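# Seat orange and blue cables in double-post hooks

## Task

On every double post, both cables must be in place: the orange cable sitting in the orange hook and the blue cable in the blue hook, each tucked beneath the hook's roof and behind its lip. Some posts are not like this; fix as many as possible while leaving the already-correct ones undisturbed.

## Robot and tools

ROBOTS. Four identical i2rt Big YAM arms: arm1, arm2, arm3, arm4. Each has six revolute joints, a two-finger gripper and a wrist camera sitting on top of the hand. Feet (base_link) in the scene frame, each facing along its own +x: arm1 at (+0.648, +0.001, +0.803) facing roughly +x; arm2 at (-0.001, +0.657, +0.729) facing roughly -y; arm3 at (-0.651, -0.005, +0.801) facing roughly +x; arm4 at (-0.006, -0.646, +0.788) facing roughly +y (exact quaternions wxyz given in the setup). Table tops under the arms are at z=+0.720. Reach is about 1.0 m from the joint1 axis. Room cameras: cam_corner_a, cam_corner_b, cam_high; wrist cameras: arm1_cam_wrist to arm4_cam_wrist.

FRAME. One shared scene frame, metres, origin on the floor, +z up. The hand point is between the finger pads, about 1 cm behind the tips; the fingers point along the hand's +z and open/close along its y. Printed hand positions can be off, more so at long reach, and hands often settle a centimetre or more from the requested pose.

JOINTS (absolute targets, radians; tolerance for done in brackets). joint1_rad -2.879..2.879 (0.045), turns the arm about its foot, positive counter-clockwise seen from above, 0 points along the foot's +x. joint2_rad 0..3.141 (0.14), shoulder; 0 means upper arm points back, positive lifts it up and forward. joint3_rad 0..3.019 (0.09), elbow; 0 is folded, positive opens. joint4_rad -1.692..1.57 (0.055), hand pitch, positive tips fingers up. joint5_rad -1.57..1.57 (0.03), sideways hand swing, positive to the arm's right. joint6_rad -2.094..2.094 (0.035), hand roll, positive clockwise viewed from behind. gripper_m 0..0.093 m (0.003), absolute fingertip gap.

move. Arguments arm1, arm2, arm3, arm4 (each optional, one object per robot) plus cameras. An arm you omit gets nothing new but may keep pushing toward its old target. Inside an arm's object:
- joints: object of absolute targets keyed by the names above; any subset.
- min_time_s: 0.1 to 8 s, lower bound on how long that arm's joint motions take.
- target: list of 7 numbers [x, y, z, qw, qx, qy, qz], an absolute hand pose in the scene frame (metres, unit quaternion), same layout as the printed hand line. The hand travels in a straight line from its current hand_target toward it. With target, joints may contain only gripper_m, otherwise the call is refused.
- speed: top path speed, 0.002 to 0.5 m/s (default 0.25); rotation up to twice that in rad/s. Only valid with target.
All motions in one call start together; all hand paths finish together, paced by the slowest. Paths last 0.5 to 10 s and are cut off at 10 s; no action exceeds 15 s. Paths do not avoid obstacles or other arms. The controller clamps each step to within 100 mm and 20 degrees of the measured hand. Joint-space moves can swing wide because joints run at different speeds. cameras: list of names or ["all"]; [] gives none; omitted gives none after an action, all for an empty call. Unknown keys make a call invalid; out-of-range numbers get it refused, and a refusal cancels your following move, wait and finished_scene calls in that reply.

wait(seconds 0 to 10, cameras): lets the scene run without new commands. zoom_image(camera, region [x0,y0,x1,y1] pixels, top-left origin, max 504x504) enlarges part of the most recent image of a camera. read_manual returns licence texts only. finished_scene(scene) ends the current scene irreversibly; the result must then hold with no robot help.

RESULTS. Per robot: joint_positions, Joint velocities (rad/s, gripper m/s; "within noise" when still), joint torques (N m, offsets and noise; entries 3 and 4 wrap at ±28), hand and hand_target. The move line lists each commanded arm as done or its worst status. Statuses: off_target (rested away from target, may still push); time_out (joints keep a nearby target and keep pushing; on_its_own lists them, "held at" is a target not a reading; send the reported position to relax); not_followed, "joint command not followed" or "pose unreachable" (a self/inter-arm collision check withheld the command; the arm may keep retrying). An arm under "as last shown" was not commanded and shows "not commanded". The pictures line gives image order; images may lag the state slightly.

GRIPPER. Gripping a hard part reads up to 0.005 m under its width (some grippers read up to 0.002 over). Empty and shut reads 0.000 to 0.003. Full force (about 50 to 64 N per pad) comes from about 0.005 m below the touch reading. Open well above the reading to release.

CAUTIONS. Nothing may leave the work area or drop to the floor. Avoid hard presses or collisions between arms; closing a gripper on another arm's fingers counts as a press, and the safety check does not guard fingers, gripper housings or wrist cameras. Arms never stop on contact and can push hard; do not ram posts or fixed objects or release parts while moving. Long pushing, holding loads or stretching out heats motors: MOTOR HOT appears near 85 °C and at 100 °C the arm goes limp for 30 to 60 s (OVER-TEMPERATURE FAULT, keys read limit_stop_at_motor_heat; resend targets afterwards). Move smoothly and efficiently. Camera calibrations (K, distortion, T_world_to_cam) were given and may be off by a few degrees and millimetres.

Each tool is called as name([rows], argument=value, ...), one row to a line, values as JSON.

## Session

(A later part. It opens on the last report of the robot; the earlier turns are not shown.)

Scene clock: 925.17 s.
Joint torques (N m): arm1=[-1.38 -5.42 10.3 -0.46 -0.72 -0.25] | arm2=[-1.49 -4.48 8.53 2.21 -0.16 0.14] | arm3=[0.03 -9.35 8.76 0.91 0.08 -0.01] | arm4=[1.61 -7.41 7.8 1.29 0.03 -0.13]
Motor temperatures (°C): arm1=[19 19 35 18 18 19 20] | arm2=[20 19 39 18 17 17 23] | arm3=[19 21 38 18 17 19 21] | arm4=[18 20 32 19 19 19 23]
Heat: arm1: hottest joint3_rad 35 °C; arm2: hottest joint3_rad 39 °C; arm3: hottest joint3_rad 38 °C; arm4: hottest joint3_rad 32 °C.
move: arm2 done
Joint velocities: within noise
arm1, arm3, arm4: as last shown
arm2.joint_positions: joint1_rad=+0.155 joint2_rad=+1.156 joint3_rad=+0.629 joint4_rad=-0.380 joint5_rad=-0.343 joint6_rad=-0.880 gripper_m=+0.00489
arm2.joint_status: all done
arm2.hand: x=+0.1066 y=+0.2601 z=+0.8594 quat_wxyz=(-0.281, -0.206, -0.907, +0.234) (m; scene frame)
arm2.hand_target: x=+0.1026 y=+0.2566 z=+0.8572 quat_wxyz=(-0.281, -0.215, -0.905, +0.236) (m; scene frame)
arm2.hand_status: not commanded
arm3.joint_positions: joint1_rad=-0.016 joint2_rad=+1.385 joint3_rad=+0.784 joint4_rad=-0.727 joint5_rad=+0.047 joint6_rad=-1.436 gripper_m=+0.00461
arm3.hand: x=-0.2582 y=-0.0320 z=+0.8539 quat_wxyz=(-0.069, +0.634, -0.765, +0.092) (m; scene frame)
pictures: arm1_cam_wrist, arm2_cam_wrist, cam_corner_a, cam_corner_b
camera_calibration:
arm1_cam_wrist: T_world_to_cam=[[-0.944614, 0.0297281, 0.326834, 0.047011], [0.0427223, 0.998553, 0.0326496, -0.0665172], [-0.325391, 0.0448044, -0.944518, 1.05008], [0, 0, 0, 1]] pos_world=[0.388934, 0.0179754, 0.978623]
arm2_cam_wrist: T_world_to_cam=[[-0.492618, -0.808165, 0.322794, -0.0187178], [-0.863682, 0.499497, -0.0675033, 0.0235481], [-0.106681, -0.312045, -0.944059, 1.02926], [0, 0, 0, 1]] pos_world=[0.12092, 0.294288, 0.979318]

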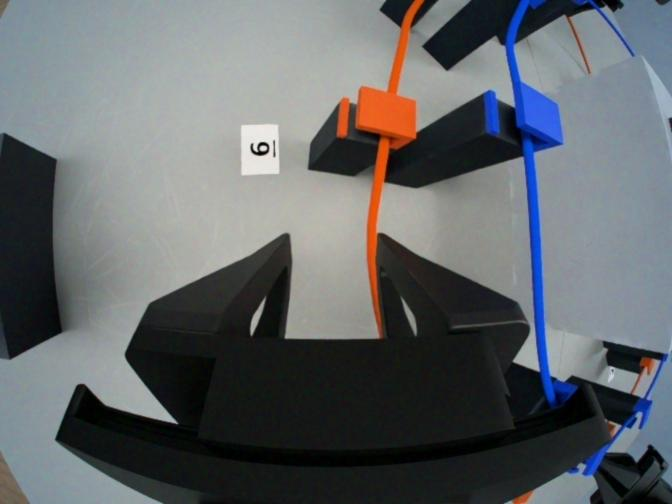

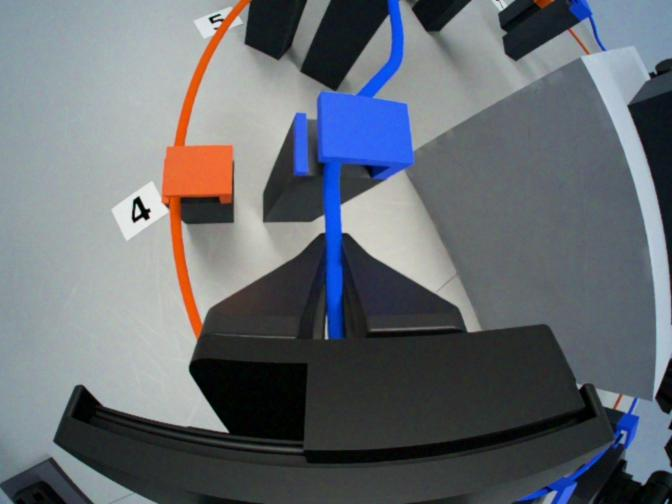

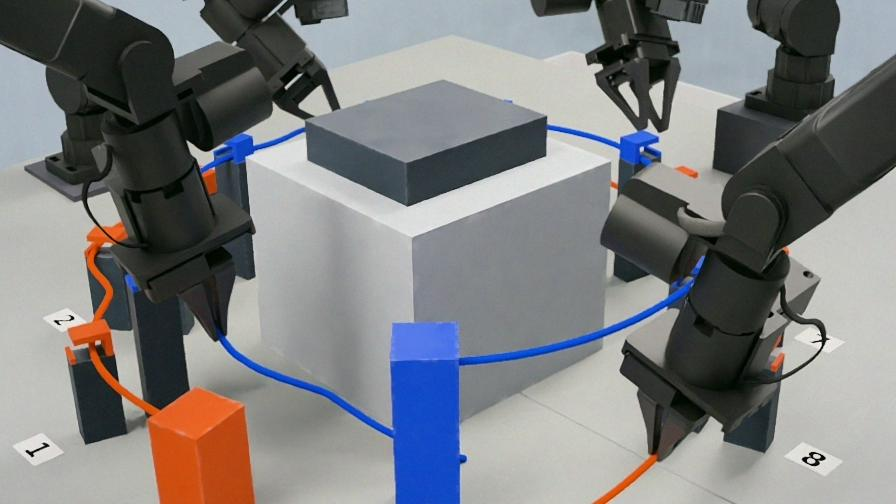

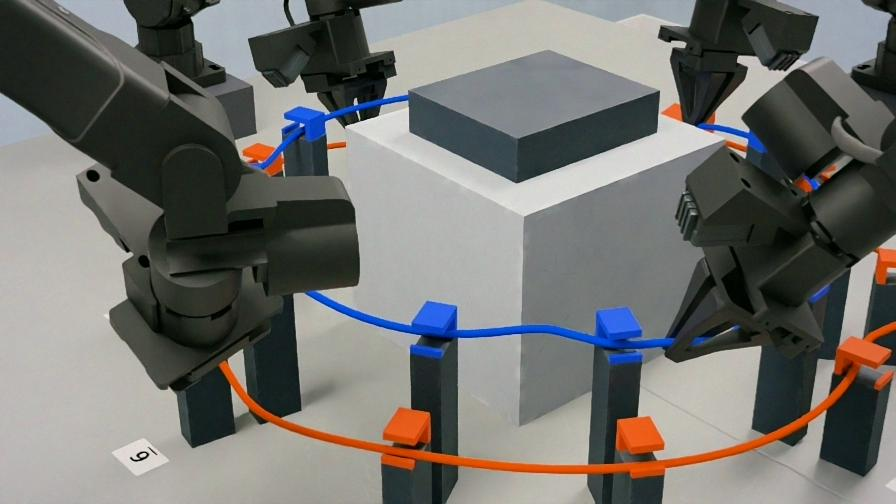

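move(arm2={"joints": {"joint1_rad": 0.132, "joint2_rad": 1.182, "joint3_rad": 0.629, "joint4_rad": -0.353}, "min_time_s": 0.6}, cameras=[])

move(arm2={"joints": {"gripper_m": 0.014}}, cameras=["arm2_cam_wrist", "cam_corner_b"])

zoom_image(camera="arm2_cam_wrist", region=[200, 0, 500, 280])

zoom_image(camera="cam_corner_b", region=[560, 280, 760, 440])

Scene clock: 932.60 s.
Joint torques (N m): arm1=[-1.32 -5.42 10.3 -0.46 -0.72 -0.25] | arm2=[-1.67 -4.48 8.49 2.22 -0.16 0.14] | arm3=[0.21 -9.17 8.73 0.92 0.09 -0.01] | arm4=[1.67 -7.41 7.73 1.33 0.03 -0.13]
Motor temperatures (°C): arm1=[19 19 35 18 18 19 20] | arm2=[20 19 39 18 17 17 23] | arm3=[19 21 38 18 17 19 21] | arm4=[18 20 32 19 19 19 23]
Heat: arm1: hottest joint3_rad 35 °C; arm2: hottest joint3_rad 39 °C; arm3: hottest joint3_rad 38 °C; arm4: hottest joint3_rad 32 °C.
move: arm2 done
Joint velocities: within noise
arm1, arm3, arm4: as last shown
arm2.joint_positions: joint1_rad=+0.143 joint2_rad=+1.170 joint3_rad=+0.629 joint4_rad=-0.366 joint5_rad=-0.343 joint6_rad=-0.880 gripper_m=+0.00489
arm2.joint_status: all done
arm2.hand: x=+0.1022 y=+0.2562 z=+0.8559 quat_wxyz=(-0.280, -0.212, -0.906, +0.236) (m; scene frame)
arm2.hand_target: x=+0.0979 y=+0.2528 z=+0.8531 quat_wxyz=(-0.279, -0.220, -0.904, +0.237) (m; scene frame)
arm2.hand_status: not commanded
pictures: none
No camera images: "cameras" was empty.

Scene clock: 933.07 s.
Joint torques (N m): arm1=[-1.38 -5.42 10.3 -0.47 -0.72 -0.25] | arm2=[-1.67 -4.37 8.43 2.14 -0.15 0.15] | arm3=[0.21 -9.23 8.73 0.9 0.08 0] | arm4=[1.73 -7.59 7.79 1.32 0.04 -0.12]
Motor temperatures (°C): arm1=[19 19 35 18 18 19 20] | arm2=[20 19 39 18 17 17 23] | arm3=[19 21 38 18 17 19 21] | arm4=[18 20 32 19 19 19 23]
Heat: arm1: hottest joint3_rad 35 °C; arm2: hottest joint3_rad 39 °C; arm3: hottest joint3_rad 38 °C; arm4: hottest joint3_rad 32 °C.
move: arm2 done
Joint velocities: within noise
arm1, arm3, arm4: as last shown
arm2.joint_positions: joint1_rad=+0.142 joint2_rad=+1.171 joint3_rad=+0.629 joint4_rad=-0.366 joint5_rad=-0.343 joint6_rad=-0.880 gripper_m=+0.01385
arm2.joint_status: all done
arm2.hand: x=+0.1018 y=+0.2561 z=+0.8558 quat_wxyz=(-0.280, -0.212, -0.906, +0.236) (m; scene frame)
arm2.hand_target: x=+0.0978 y=+0.2528 z=+0.8531 quat_wxyz=(-0.279, -0.220, -0.904, +0.237) (m; scene frame)
arm2.hand_status: not commanded
arm3.hand_target: x=-0.2566 y=-0.0369 z=+0.8479 quat_wxyz=(-0.065, +0.636, -0.764, +0.093) (m; scene frame)
pictures: arm2_cam_wrist, cam_corner_b
camera_calibration:
arm2_cam_wrist: T_world_to_cam=[[-0.503071, -0.80176, 0.322647, -0.0236791], [-0.857132, 0.510658, -0.0674826, 0.0176095], [-0.110657, -0.310499, -0.944111, 1.02413], [0, 0, 0, 1]] pos_world=[0.116508, 0.290013, 0.975717]

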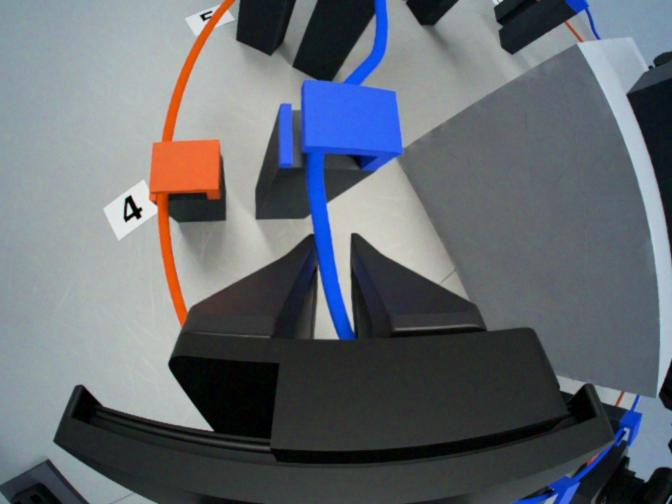

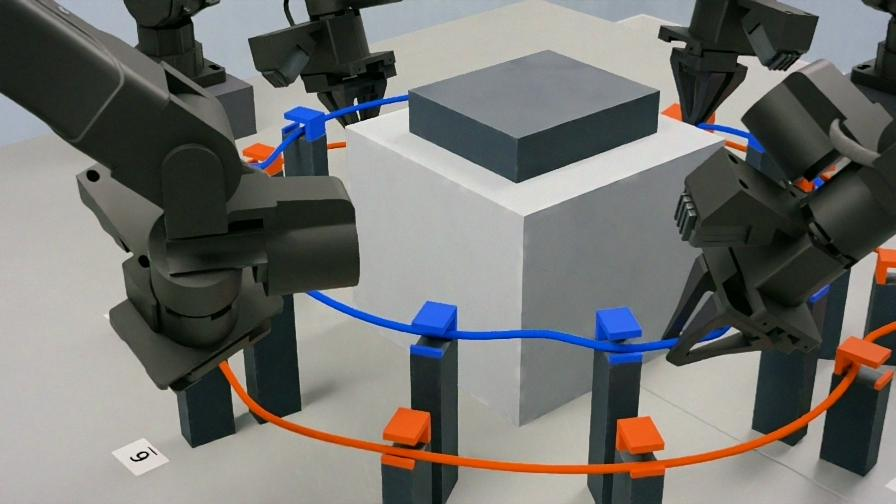

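Scaled by 1.680 from the camera's 672x504 image, which has a finer 960x720 frame.

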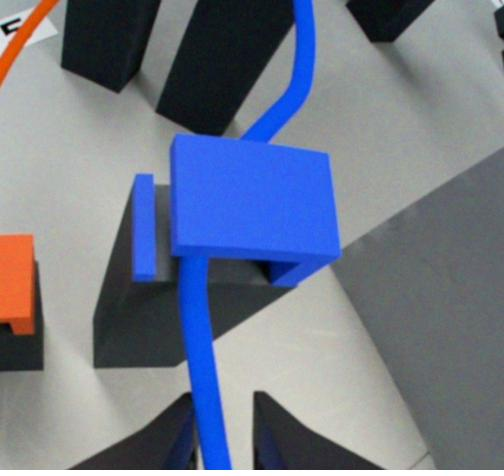

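Scaled by 2.520 from the camera's 896x504 image, which has a finer 1280x720 frame.

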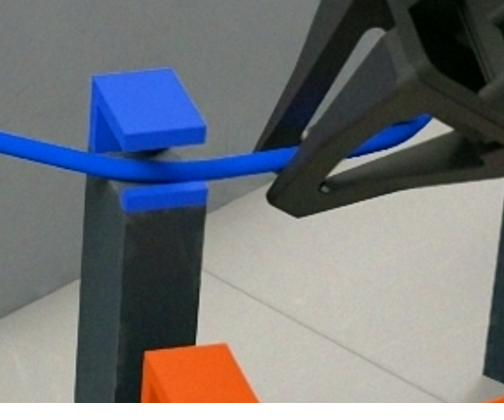

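move(arm3={"joints": {"joint1_rad": -0.085, "joint3_rad": 0.784}, "min_time_s": 1.5}, cameras=["all"])

zoom_image(camera="arm2_cam_wrist", region=[200, 0, 500, 280])

zoom_image(camera="cam_corner_b", region=[340, 280, 700, 500])

zoom_image(camera="cam_high", region=[330, 120, 600, 370])

Scene clock: 940.20 s.
Joint torques (N m): arm1=[-1.38 -5.42 10.32 -0.47 -0.73 -0.25] | arm2=[-1.73 -4.42 8.46 2.14 -0.16 0.13] | arm3=[-0.09 -9.23 8.73 0.9 0.08 -0.01] | arm4=[1.79 -7.41 7.83 1.32 0.03 -0.12]
Motor temperatures (°C): arm1=[19 19 35 18 18 19 20] | arm2=[20 19 38 18 17 17 23] | arm3=[19 21 38 18 17 19 21] | arm4=[18 20 32 19 19 19 23]
Heat: arm1: hottest joint3_rad 35 °C; arm2: hottest joint3_rad 38 °C; arm3: hottest joint3_rad 38 °C; arm4: hottest joint3_rad 32 °C.
move: arm3 done
Joint velocities: within noise
arm1, arm4: as last shown
arm2.joint_positions: joint1_rad=+0.141 joint2_rad=+1.171 joint3_rad=+0.629 joint4_rad=-0.366 joint5_rad=-0.343 joint6_rad=-0.880 gripper_m=+0.01393
arm2.joint_status: not commanded
arm2.hand: x=+0.1016 y=+0.2560 z=+0.8558 quat_wxyz=(-0.280, -0.212, -0.906, +0.236) (m; scene frame)
arm2.hand_target: x=+0.0979 y=+0.2528 z=+0.8531 quat_wxyz=(-0.279, -0.220, -0.904, +0.237) (m; scene frame)
arm2.hand_status: not commanded
arm3.joint_positions: joint1_rad=-0.071 joint2_rad=+1.385 joint3_rad=+0.784 joint4_rad=-0.727 joint5_rad=+0.047 joint6_rad=-1.436 gripper_m=+0.00461
arm3.joint_status: all done
arm3.hand: x=-0.2602 y=-0.0533 z=+0.8538 quat_wxyz=(-0.066, +0.613, -0.782, +0.094) (m; scene frame)
arm3.hand_target: x=-0.2590 y=-0.0595 z=+0.8478 quat_wxyz=(-0.062, +0.613, -0.782, +0.095) (m; scene frame)
arm3.hand_status: not commanded
pictures: arm1_cam_wrist, arm2_cam_wrist, arm3_cam_wrist, arm4_cam_wrist, cam_corner_a, cam_corner_b, cam_high
camera_calibration:
arm1_cam_wrist: T_world_to_cam=[[-0.944614, 0.0297281, 0.326834, 0.047011], [0.0427223, 0.998553, 0.0326496, -0.0665172], [-0.325391, 0.0448044, -0.944518, 1.05008], [0, 0, 0, 1]] pos_world=[0.388934, 0.0179754, 0.978623]
arm2_cam_wrist: T_world_to_cam=[[-0.503366, -0.801594, 0.322597, -0.0238245], [-0.856944, 0.510975, -0.0674589, 0.0173516], [-0.110764, -0.310404, -0.944129, 1.02408], [0, 0, 0, 1]] pos_world=[0.116308, 0.289914, 0.975717]
arm3_cam_wrist: T_world_to_cam=[[0.943305, -0.235443, 0.233972, 0.0322219], [-0.329471, -0.749764, 0.573849, -0.611732], [0.0403147, -0.618401, -0.784828, 0.773039], [0, 0, 0, 1]] pos_world=[-0.263108, 0.0269801, 0.950205]
arm4_cam_wrist: T_world_to_cam=[[0.0487039, -0.937664, -0.344113, -0.0185917], [-0.797114, -0.24409, 0.552294, -0.570975], [-0.601861, 0.247399, -0.759313, 0.763544], [0, 0, 0, 1]] pos_world=[0.00532066, -0.345702, 0.888718]

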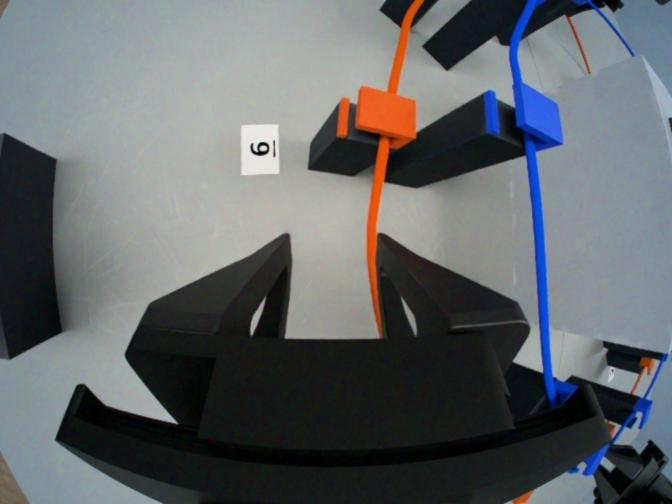

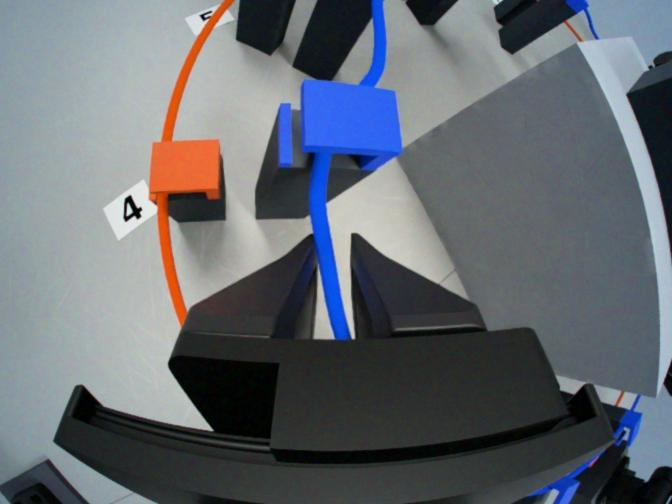

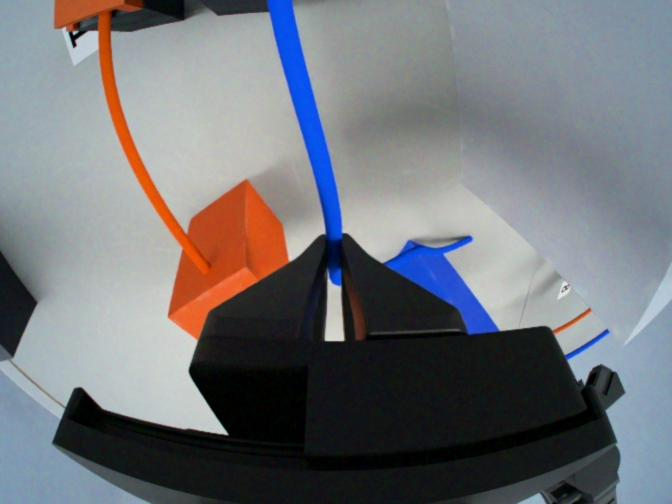

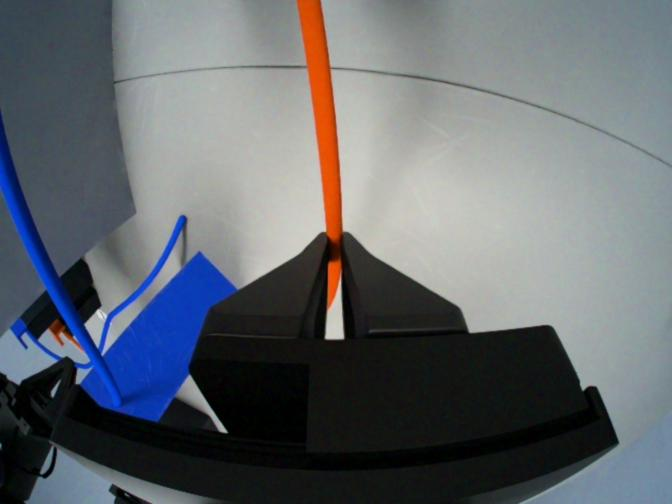

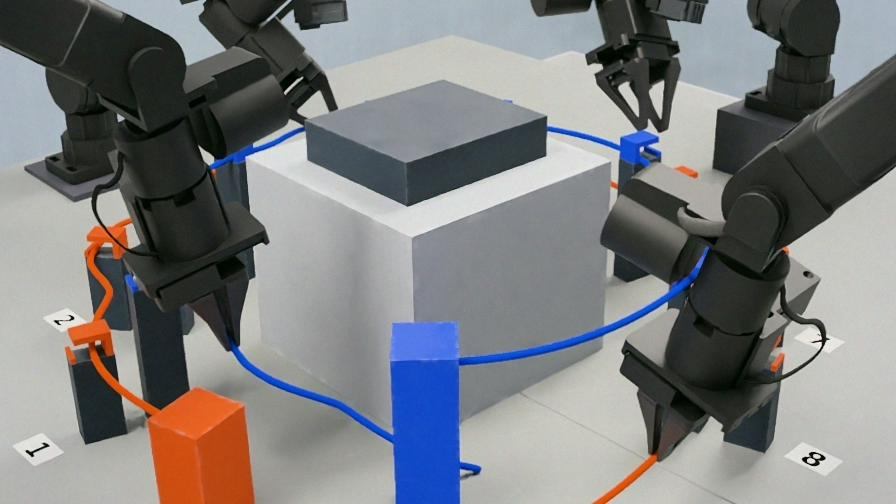

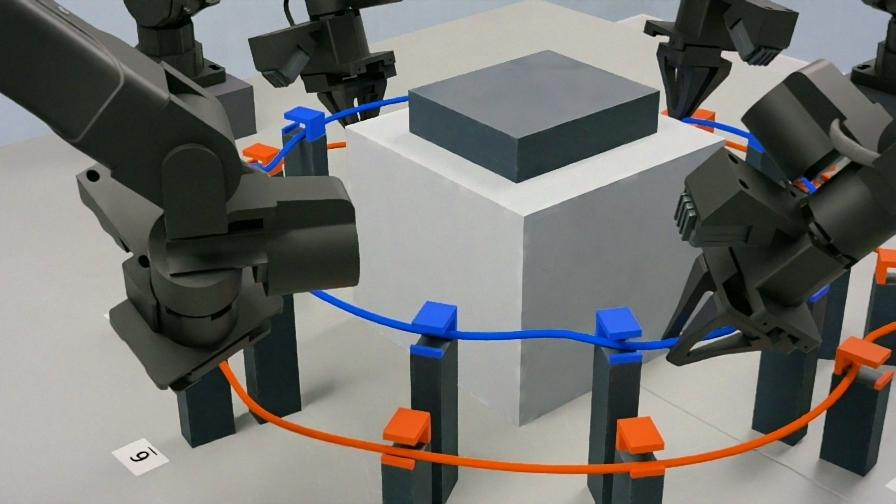

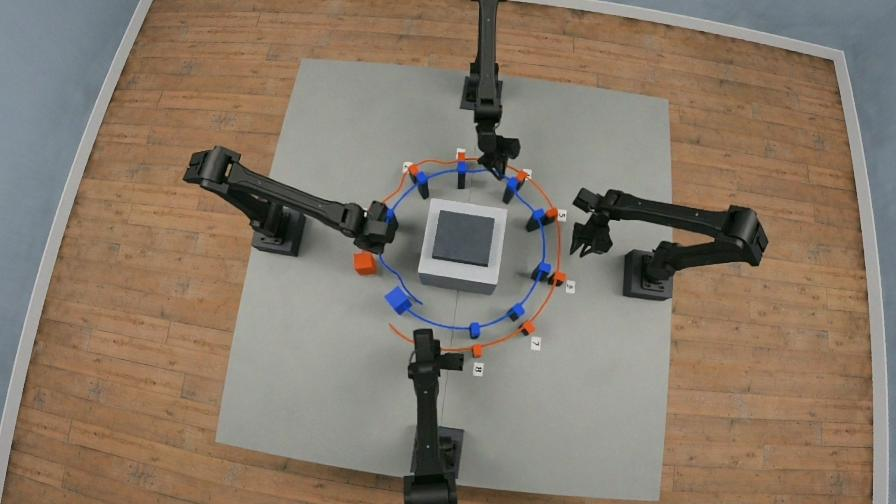

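Scaled by 1.680 from the camera's 672x504 image, which has a finer 960x720 frame.

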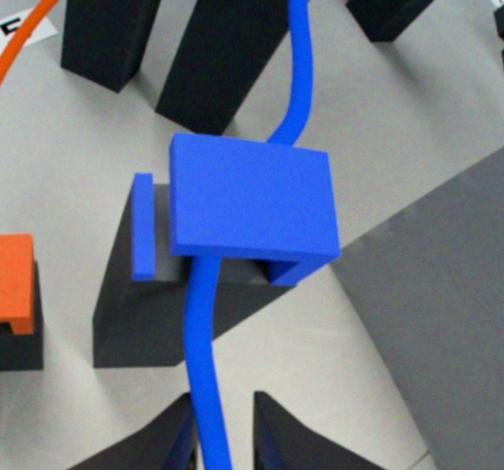

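Scaled by 1.400 from the camera's 896x504 image, which has a finer 1280x720 frame.

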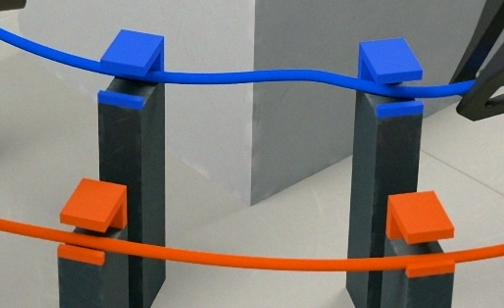

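Scaled by 1.867 from the camera's 896x504 image, which has a finer 1280x720 frame.

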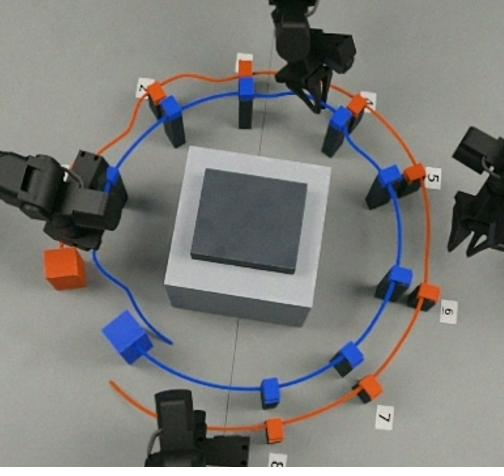

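move(arm3={"joints": {"joint1_rad": -0.142, "joint3_rad": 0.784}, "min_time_s": 1.5}, cameras=["arm2_cam_wrist", "arm3_cam_wrist", "cam_corner_a", "cam_corner_b", "cam_high"])

zoom_image(camera="arm2_cam_wrist", region=[200, 0, 500, 280])

zoom_image(camera="cam_corner_b", region=[340, 280, 700, 500])

zoom_image(camera="cam_high", region=[330, 120, 600, 370])

Scene clock: 949.43 s.
Joint torques (N m): arm1=[-1.38 -5.42 10.3 -0.47 -0.73 -0.25] | arm2=[-1.2 -4.42 8.49 2.1 -0.16 0.14] | arm3=[-0.97 -9.05 8.73 0.91 0.36 0] | arm4=[1.44 -7.36 7.86 1.25 0.01 -0.13]
Motor temperatures (°C): arm1=[19 19 35 18 18 19 20] | arm2=[20 19 38 18 17 17 23] | arm3=[19 21 38 18 17 19 21] | arm4=[18 20 32 19 19 19 23]
Heat: arm1: hottest joint3_rad 35 °C; arm2: hottest joint3_rad 38 °C; arm3: hottest joint3_rad 38 °C; arm4: hottest joint3_rad 32 °C.
move: arm3 done
Joint velocities: within noise
arm1.joint_positions: joint1_rad=-0.424 joint2_rad=+1.293 joint3_rad=+0.592 joint4_rad=-0.844 joint5_rad=-0.652 joint6_rad=-2.065 gripper_m=+0.03495
arm1.joint_status: not commanded
arm1.hand: x=+0.3502 y=+0.0270 z=+0.8611 quat_wxyz=(+0.085, +0.648, +0.689, -0.313) (m; scene frame)
arm1.hand_target: x=+0.3384 y=+0.0348 z=+0.8729 quat_wxyz=(+0.071, +0.643, +0.693, -0.319) (m; scene frame)
arm1.hand_status: not commanded
arm2, arm4: as last shown
arm2.joint_positions: joint1_rad=+0.138 joint2_rad=+1.171 joint3_rad=+0.629 joint4_rad=-0.364 joint5_rad=-0.343 joint6_rad=-0.880 gripper_m=+0.01394
arm2.hand: x=+0.1004 y=+0.2555 z=+0.8559 quat_wxyz=(-0.280, -0.214, -0.906, +0.237) (m; scene frame)
arm3.joint_positions: joint1_rad=-0.117 joint2_rad=+1.385 joint3_rad=+0.784 joint4_rad=-0.727 joint5_rad=+0.040 joint6_rad=-1.437 gripper_m=+0.00461
arm3.joint_status: all done
arm3.hand: x=-0.2626 y=-0.0700 z=+0.8537 quat_wxyz=(-0.066, +0.596, -0.795, +0.093) (m; scene frame)
arm3.hand_target: x=-0.2627 y=-0.0817 z=+0.8478 quat_wxyz=(-0.059, +0.591, -0.799, +0.097) (m; scene frame)
arm3.hand_status: not commanded
pictures: arm2_cam_wrist, arm3_cam_wrist, cam_corner_a, cam_corner_b, cam_high
camera_calibration:
arm2_cam_wrist: T_world_to_cam=[[-0.505838, -0.799698, 0.323437, -0.0258112], [-0.855392, 0.513467, -0.0682382, 0.0164744], [-0.111504, -0.311183, -0.943786, 1.0239], [0, 0, 0, 1]] pos_world=[0.115205, 0.289521, 0.975818]
arm3_cam_wrist: T_world_to_cam=[[0.932038, -0.277629, 0.232866, 0.0256421], [-0.362088, -0.738434, 0.568865, -0.628521], [0.0140223, -0.614522, -0.788775, 0.759569], [0, 0, 0, 1]] pos_world=[-0.262131, 0.0097703, 0.950702]

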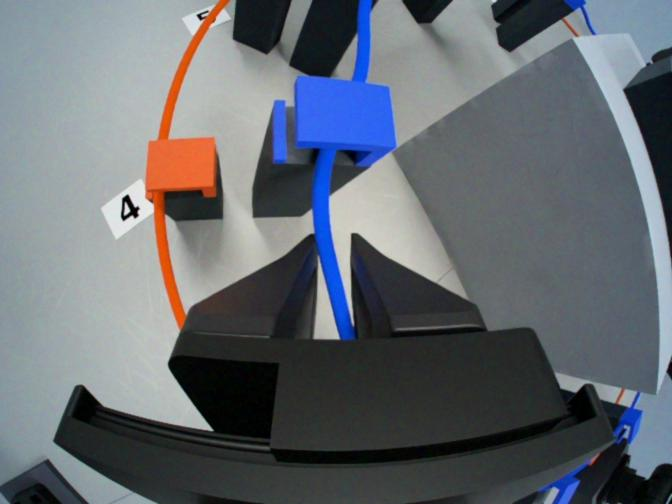

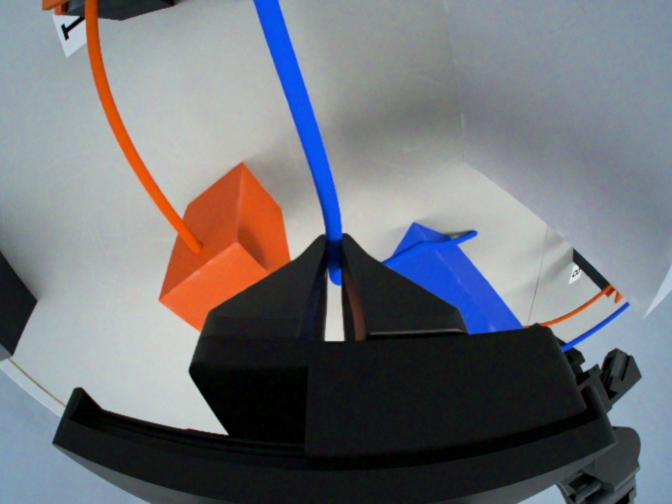

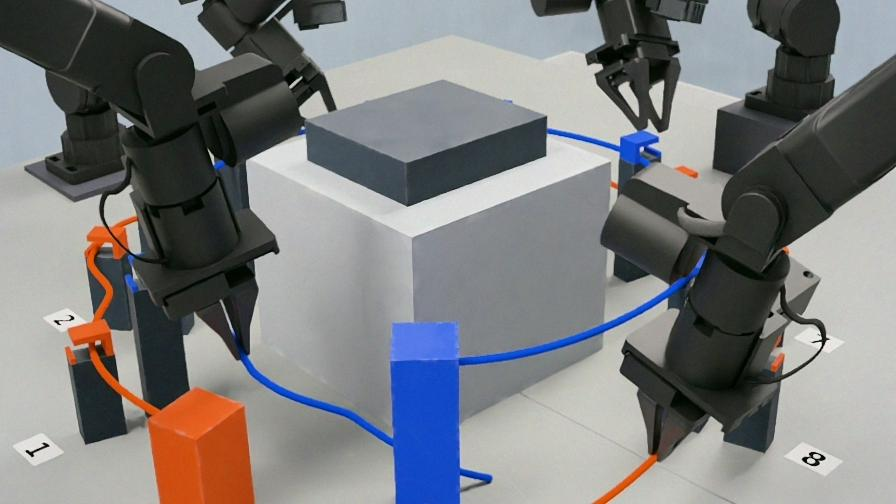

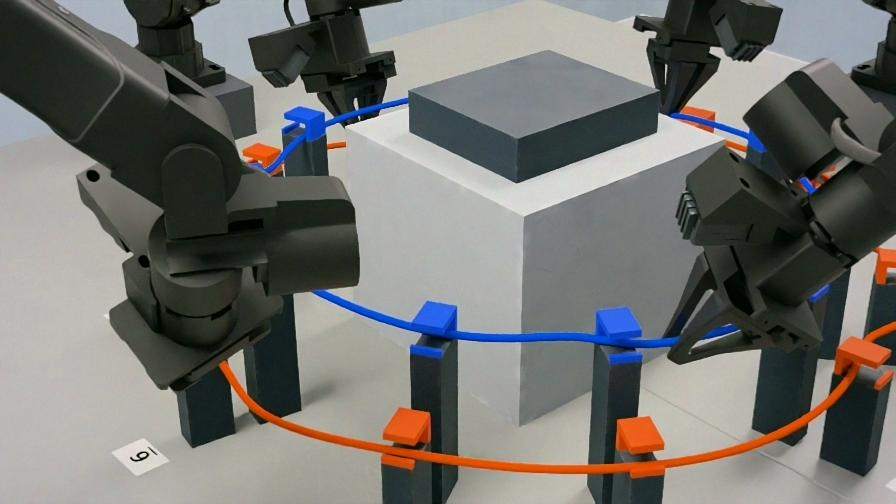

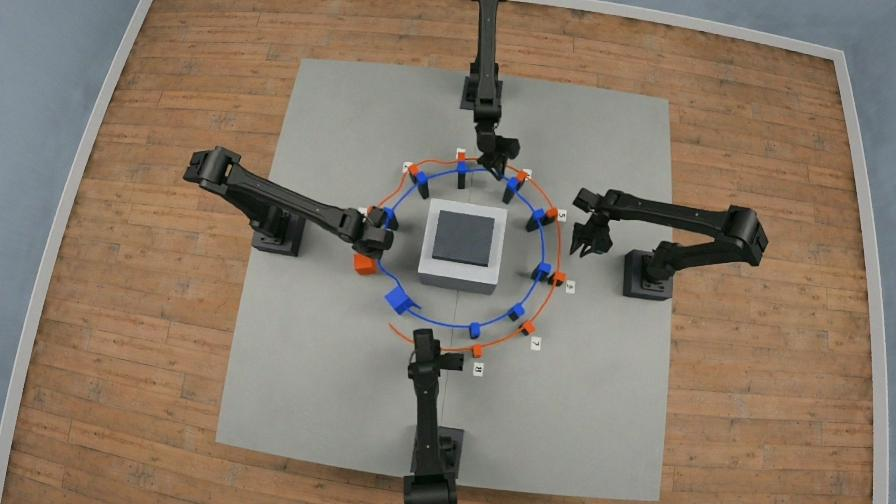

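Scaled by 1.680 from the camera's 672x504 image, which has a finer 960x720 frame.

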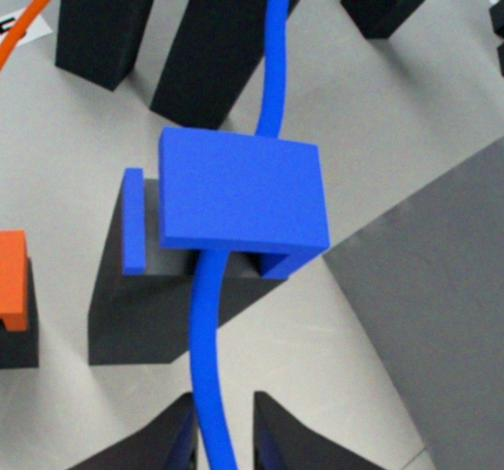

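Scaled by 1.400 from the camera's 896x504 image, which has a finer 1280x720 frame.

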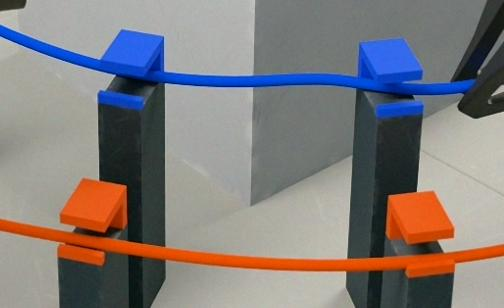

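Scaled by 1.867 from the camera's 896x504 image, which has a finer 1280x720 frame.

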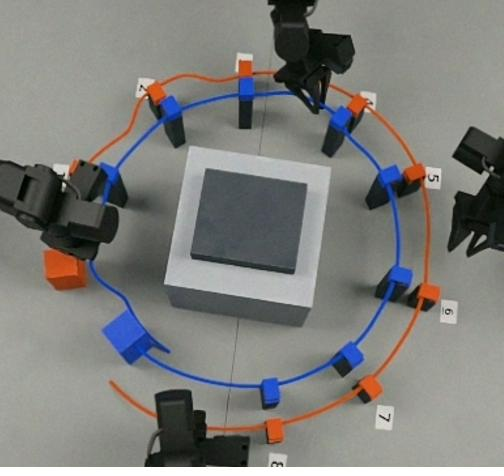

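move(arm2={"joints": {"gripper_m": 0.035}}, arm4={"joints": {"joint1_rad": 0.305, "joint3_rad": 0.506}, "min_time_s": 1.5}, cameras=["all"])

zoom_image(camera="cam_corner_b", region=[340, 280, 700, 500])

zoom_image(camera="cam_corner_a", region=[40, 180, 200, 400])

zoom_image(camera="cam_high", region=[330, 120, 600, 370])

zoom_image(camera="arm2_cam_wrist", region=[200, 0, 500, 280])

Scene clock: 958.47 s.
Joint torques (N m): arm1=[-1.38 -5.42 10.32 -0.47 -0.72 -0.25] | arm2=[-1.38 -4.48 8.46 2.15 -0.17 0.14] | arm3=[-0.56 -9.29 8.72 0.9 0.36 0.01] | arm4=[1.9 -7.71 7.83 1.25 0.04 -0.13]
Motor temperatures (°C): arm1=[19 19 35 18 18 19 20] | arm2=[20 19 37 18 17 17 22] | arm3=[19 21 38 18 17 19 21] | arm4=[18 20 32 19 19 19 23]
Heat: arm1: hottest joint3_rad 35 °C; arm2: hottest joint3_rad 37 °C; arm3: hottest joint3_rad 38 °C; arm4: hottest joint3_rad 32 °C.
move: arm2 done; arm4 done
Joint velocities: within noise
arm1: as last shown
arm2.joint_positions: joint1_rad=+0.138 joint2_rad=+1.171 joint3_rad=+0.629 joint4_rad=-0.364 joint5_rad=-0.343 joint6_rad=-0.880 gripper_m=+0.03491
arm2.joint_status: all done
arm2.hand: x=+0.1004 y=+0.2555 z=+0.8559 quat_wxyz=(-0.280, -0.214, -0.906, +0.237) (m; scene frame)
arm2.hand_target: x=+0.0979 y=+0.2528 z=+0.8531 quat_wxyz=(-0.279, -0.220, -0.904, +0.237) (m; scene frame)
arm2.hand_status: not commanded
arm3.joint_positions: joint1_rad=-0.123 joint2_rad=+1.385 joint3_rad=+0.784 joint4_rad=-0.727 joint5_rad=+0.040 joint6_rad=-1.437 gripper_m=+0.00461
arm3.joint_status: not commanded
arm3.hand: x=-0.2630 y=-0.0723 z=+0.8537 quat_wxyz=(-0.066, +0.593, -0.797, +0.094) (m; scene frame)
arm3.hand_target: x=-0.2627 y=-0.0816 z=+0.8478 quat_wxyz=(-0.059, +0.591, -0.799, +0.097) (m; scene frame)
arm3.hand_status: not commanded
arm4.joint_positions: joint1_rad=+0.290 joint2_rad=+1.282 joint3_rad=+0.506 joint4_rad=-0.444 joint5_rad=+0.058 joint6_rad=+1.740 gripper_m=+0.00402
arm4.joint_status: all done
arm4.hand: x=-0.0913 y=-0.3199 z=+0.7967 quat_wxyz=(+0.011, +0.053, -0.984, -0.170) (m; scene frame)
arm4.hand_target: x=-0.0978 y=-0.3173 z=+0.8014 quat_wxyz=(+0.015, +0.067, -0.981, -0.181) (m; scene frame)
arm4.hand_status: not commanded
pictures: arm1_cam_wrist, arm2_cam_wrist, arm3_cam_wrist, arm4_cam_wrist, cam_corner_a, cam_corner_b, cam_high
camera_calibration:
arm1_cam_wrist: T_world_to_cam=[[-0.944614, 0.0297281, 0.326834, 0.047011], [0.0427223, 0.998553, 0.0326496, -0.0665172], [-0.325391, 0.0448044, -0.944518, 1.05008], [0, 0, 0, 1]] pos_world=[0.388934, 0.0179754, 0.978623]
arm2_cam_wrist: T_world_to_cam=[[-0.506185, -0.79958, 0.323184, -0.0255583], [-0.855199, 0.513776, -0.0683318, 0.0164535], [-0.111408, -0.310975, -0.943866, 1.02391], [0, 0, 0, 1]] pos_world=[0.115205, 0.289521, 0.975817]
arm3_cam_wrist: T_world_to_cam=[[0.930327, -0.283256, 0.232932, 0.0244438], [-0.366586, -0.73616, 0.568931, -0.631443], [0.010322, -0.614682, -0.788708, 0.757122], [0, 0, 0, 1]] pos_world=[-0.262034, 0.00746932, 0.950702]
arm4_cam_wrist: T_world_to_cam=[[0.106236, -0.932928, -0.344035, -0.0152939], [-0.780095, -0.292743, 0.55295, -0.602791], [-0.616576, 0.209637, -0.758872, 0.738686], [0, 0, 0, 1]] pos_world=[-0.013153, -0.345587, 0.888619]

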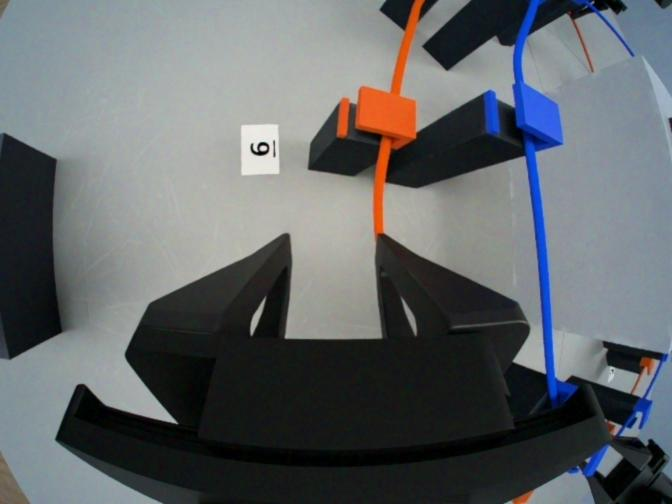

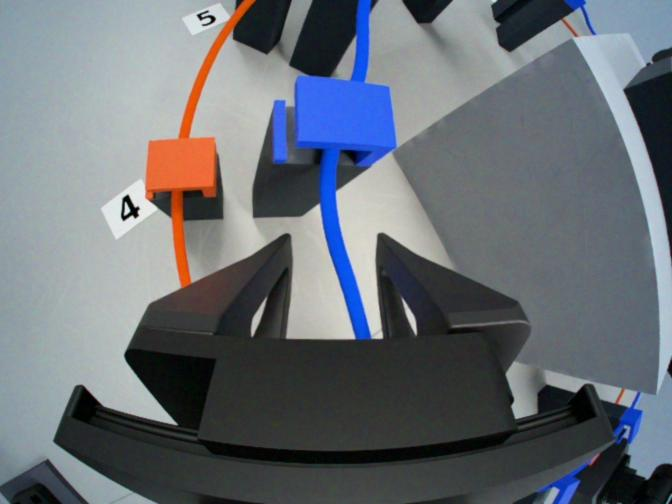

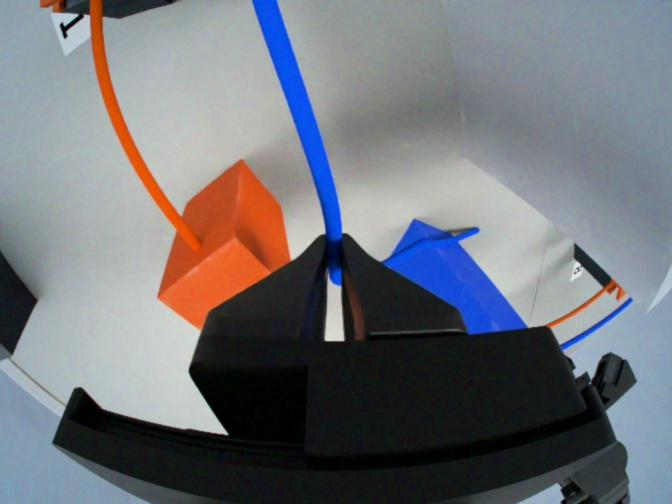

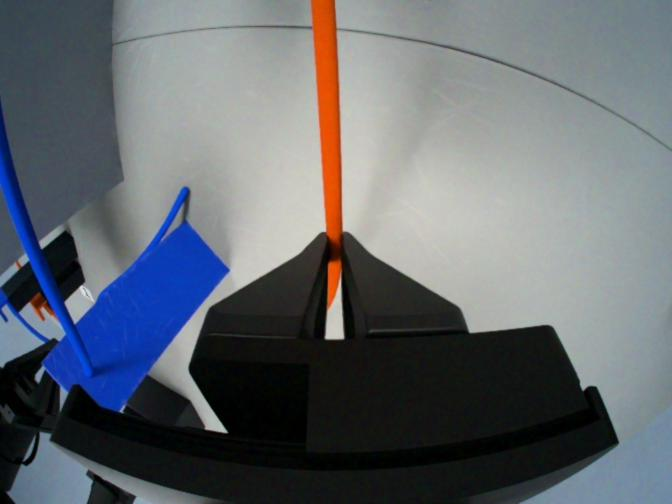

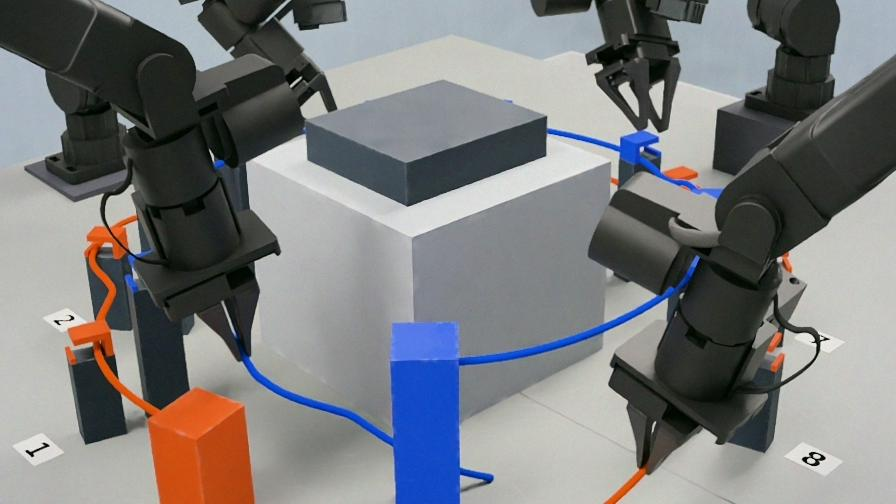

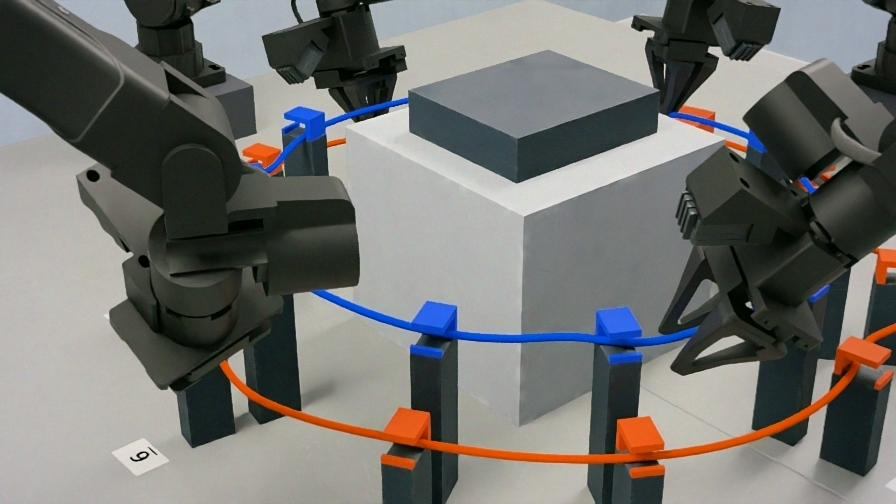

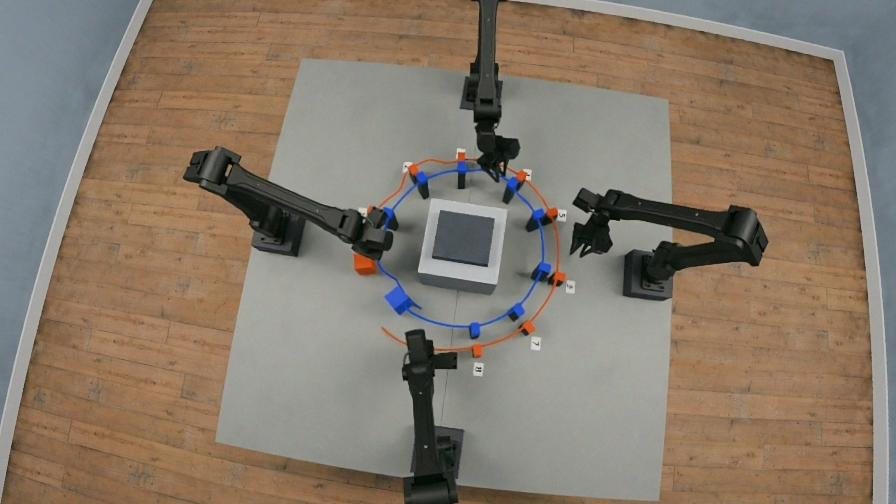

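Scaled by 1.400 from the camera's 896x504 image, which has a finer 1280x720 frame.

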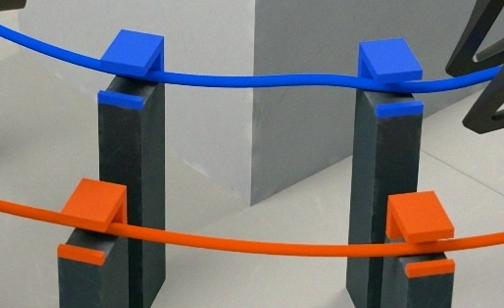

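Scaled by 2.291 from the camera's 896x504 image, which has a finer 1280x720 frame.

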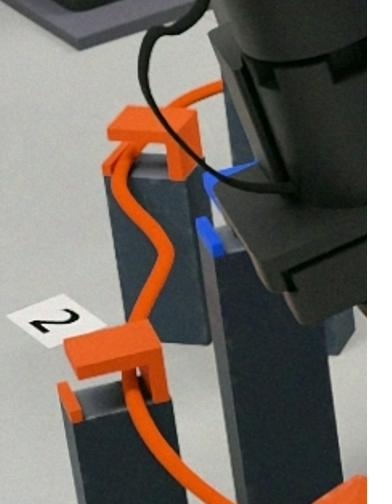

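Scaled by 1.867 from the camera's 896x504 image, which has a finer 1280x720 frame.

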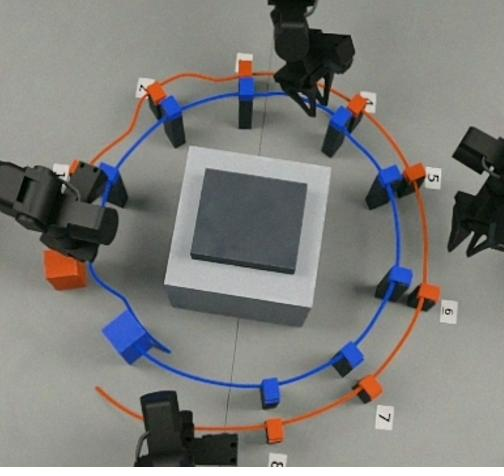

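Scaled by 1.680 from the camera's 672x504 image, which has a finer 960x720 frame.

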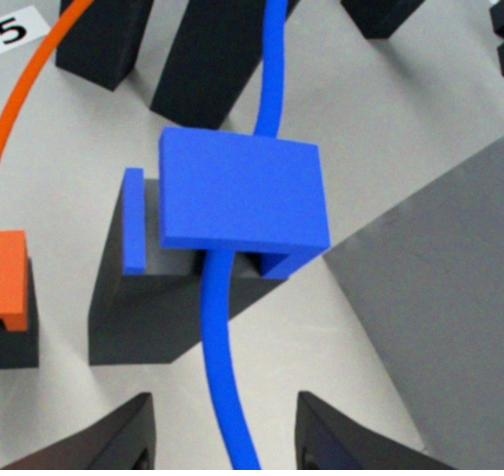

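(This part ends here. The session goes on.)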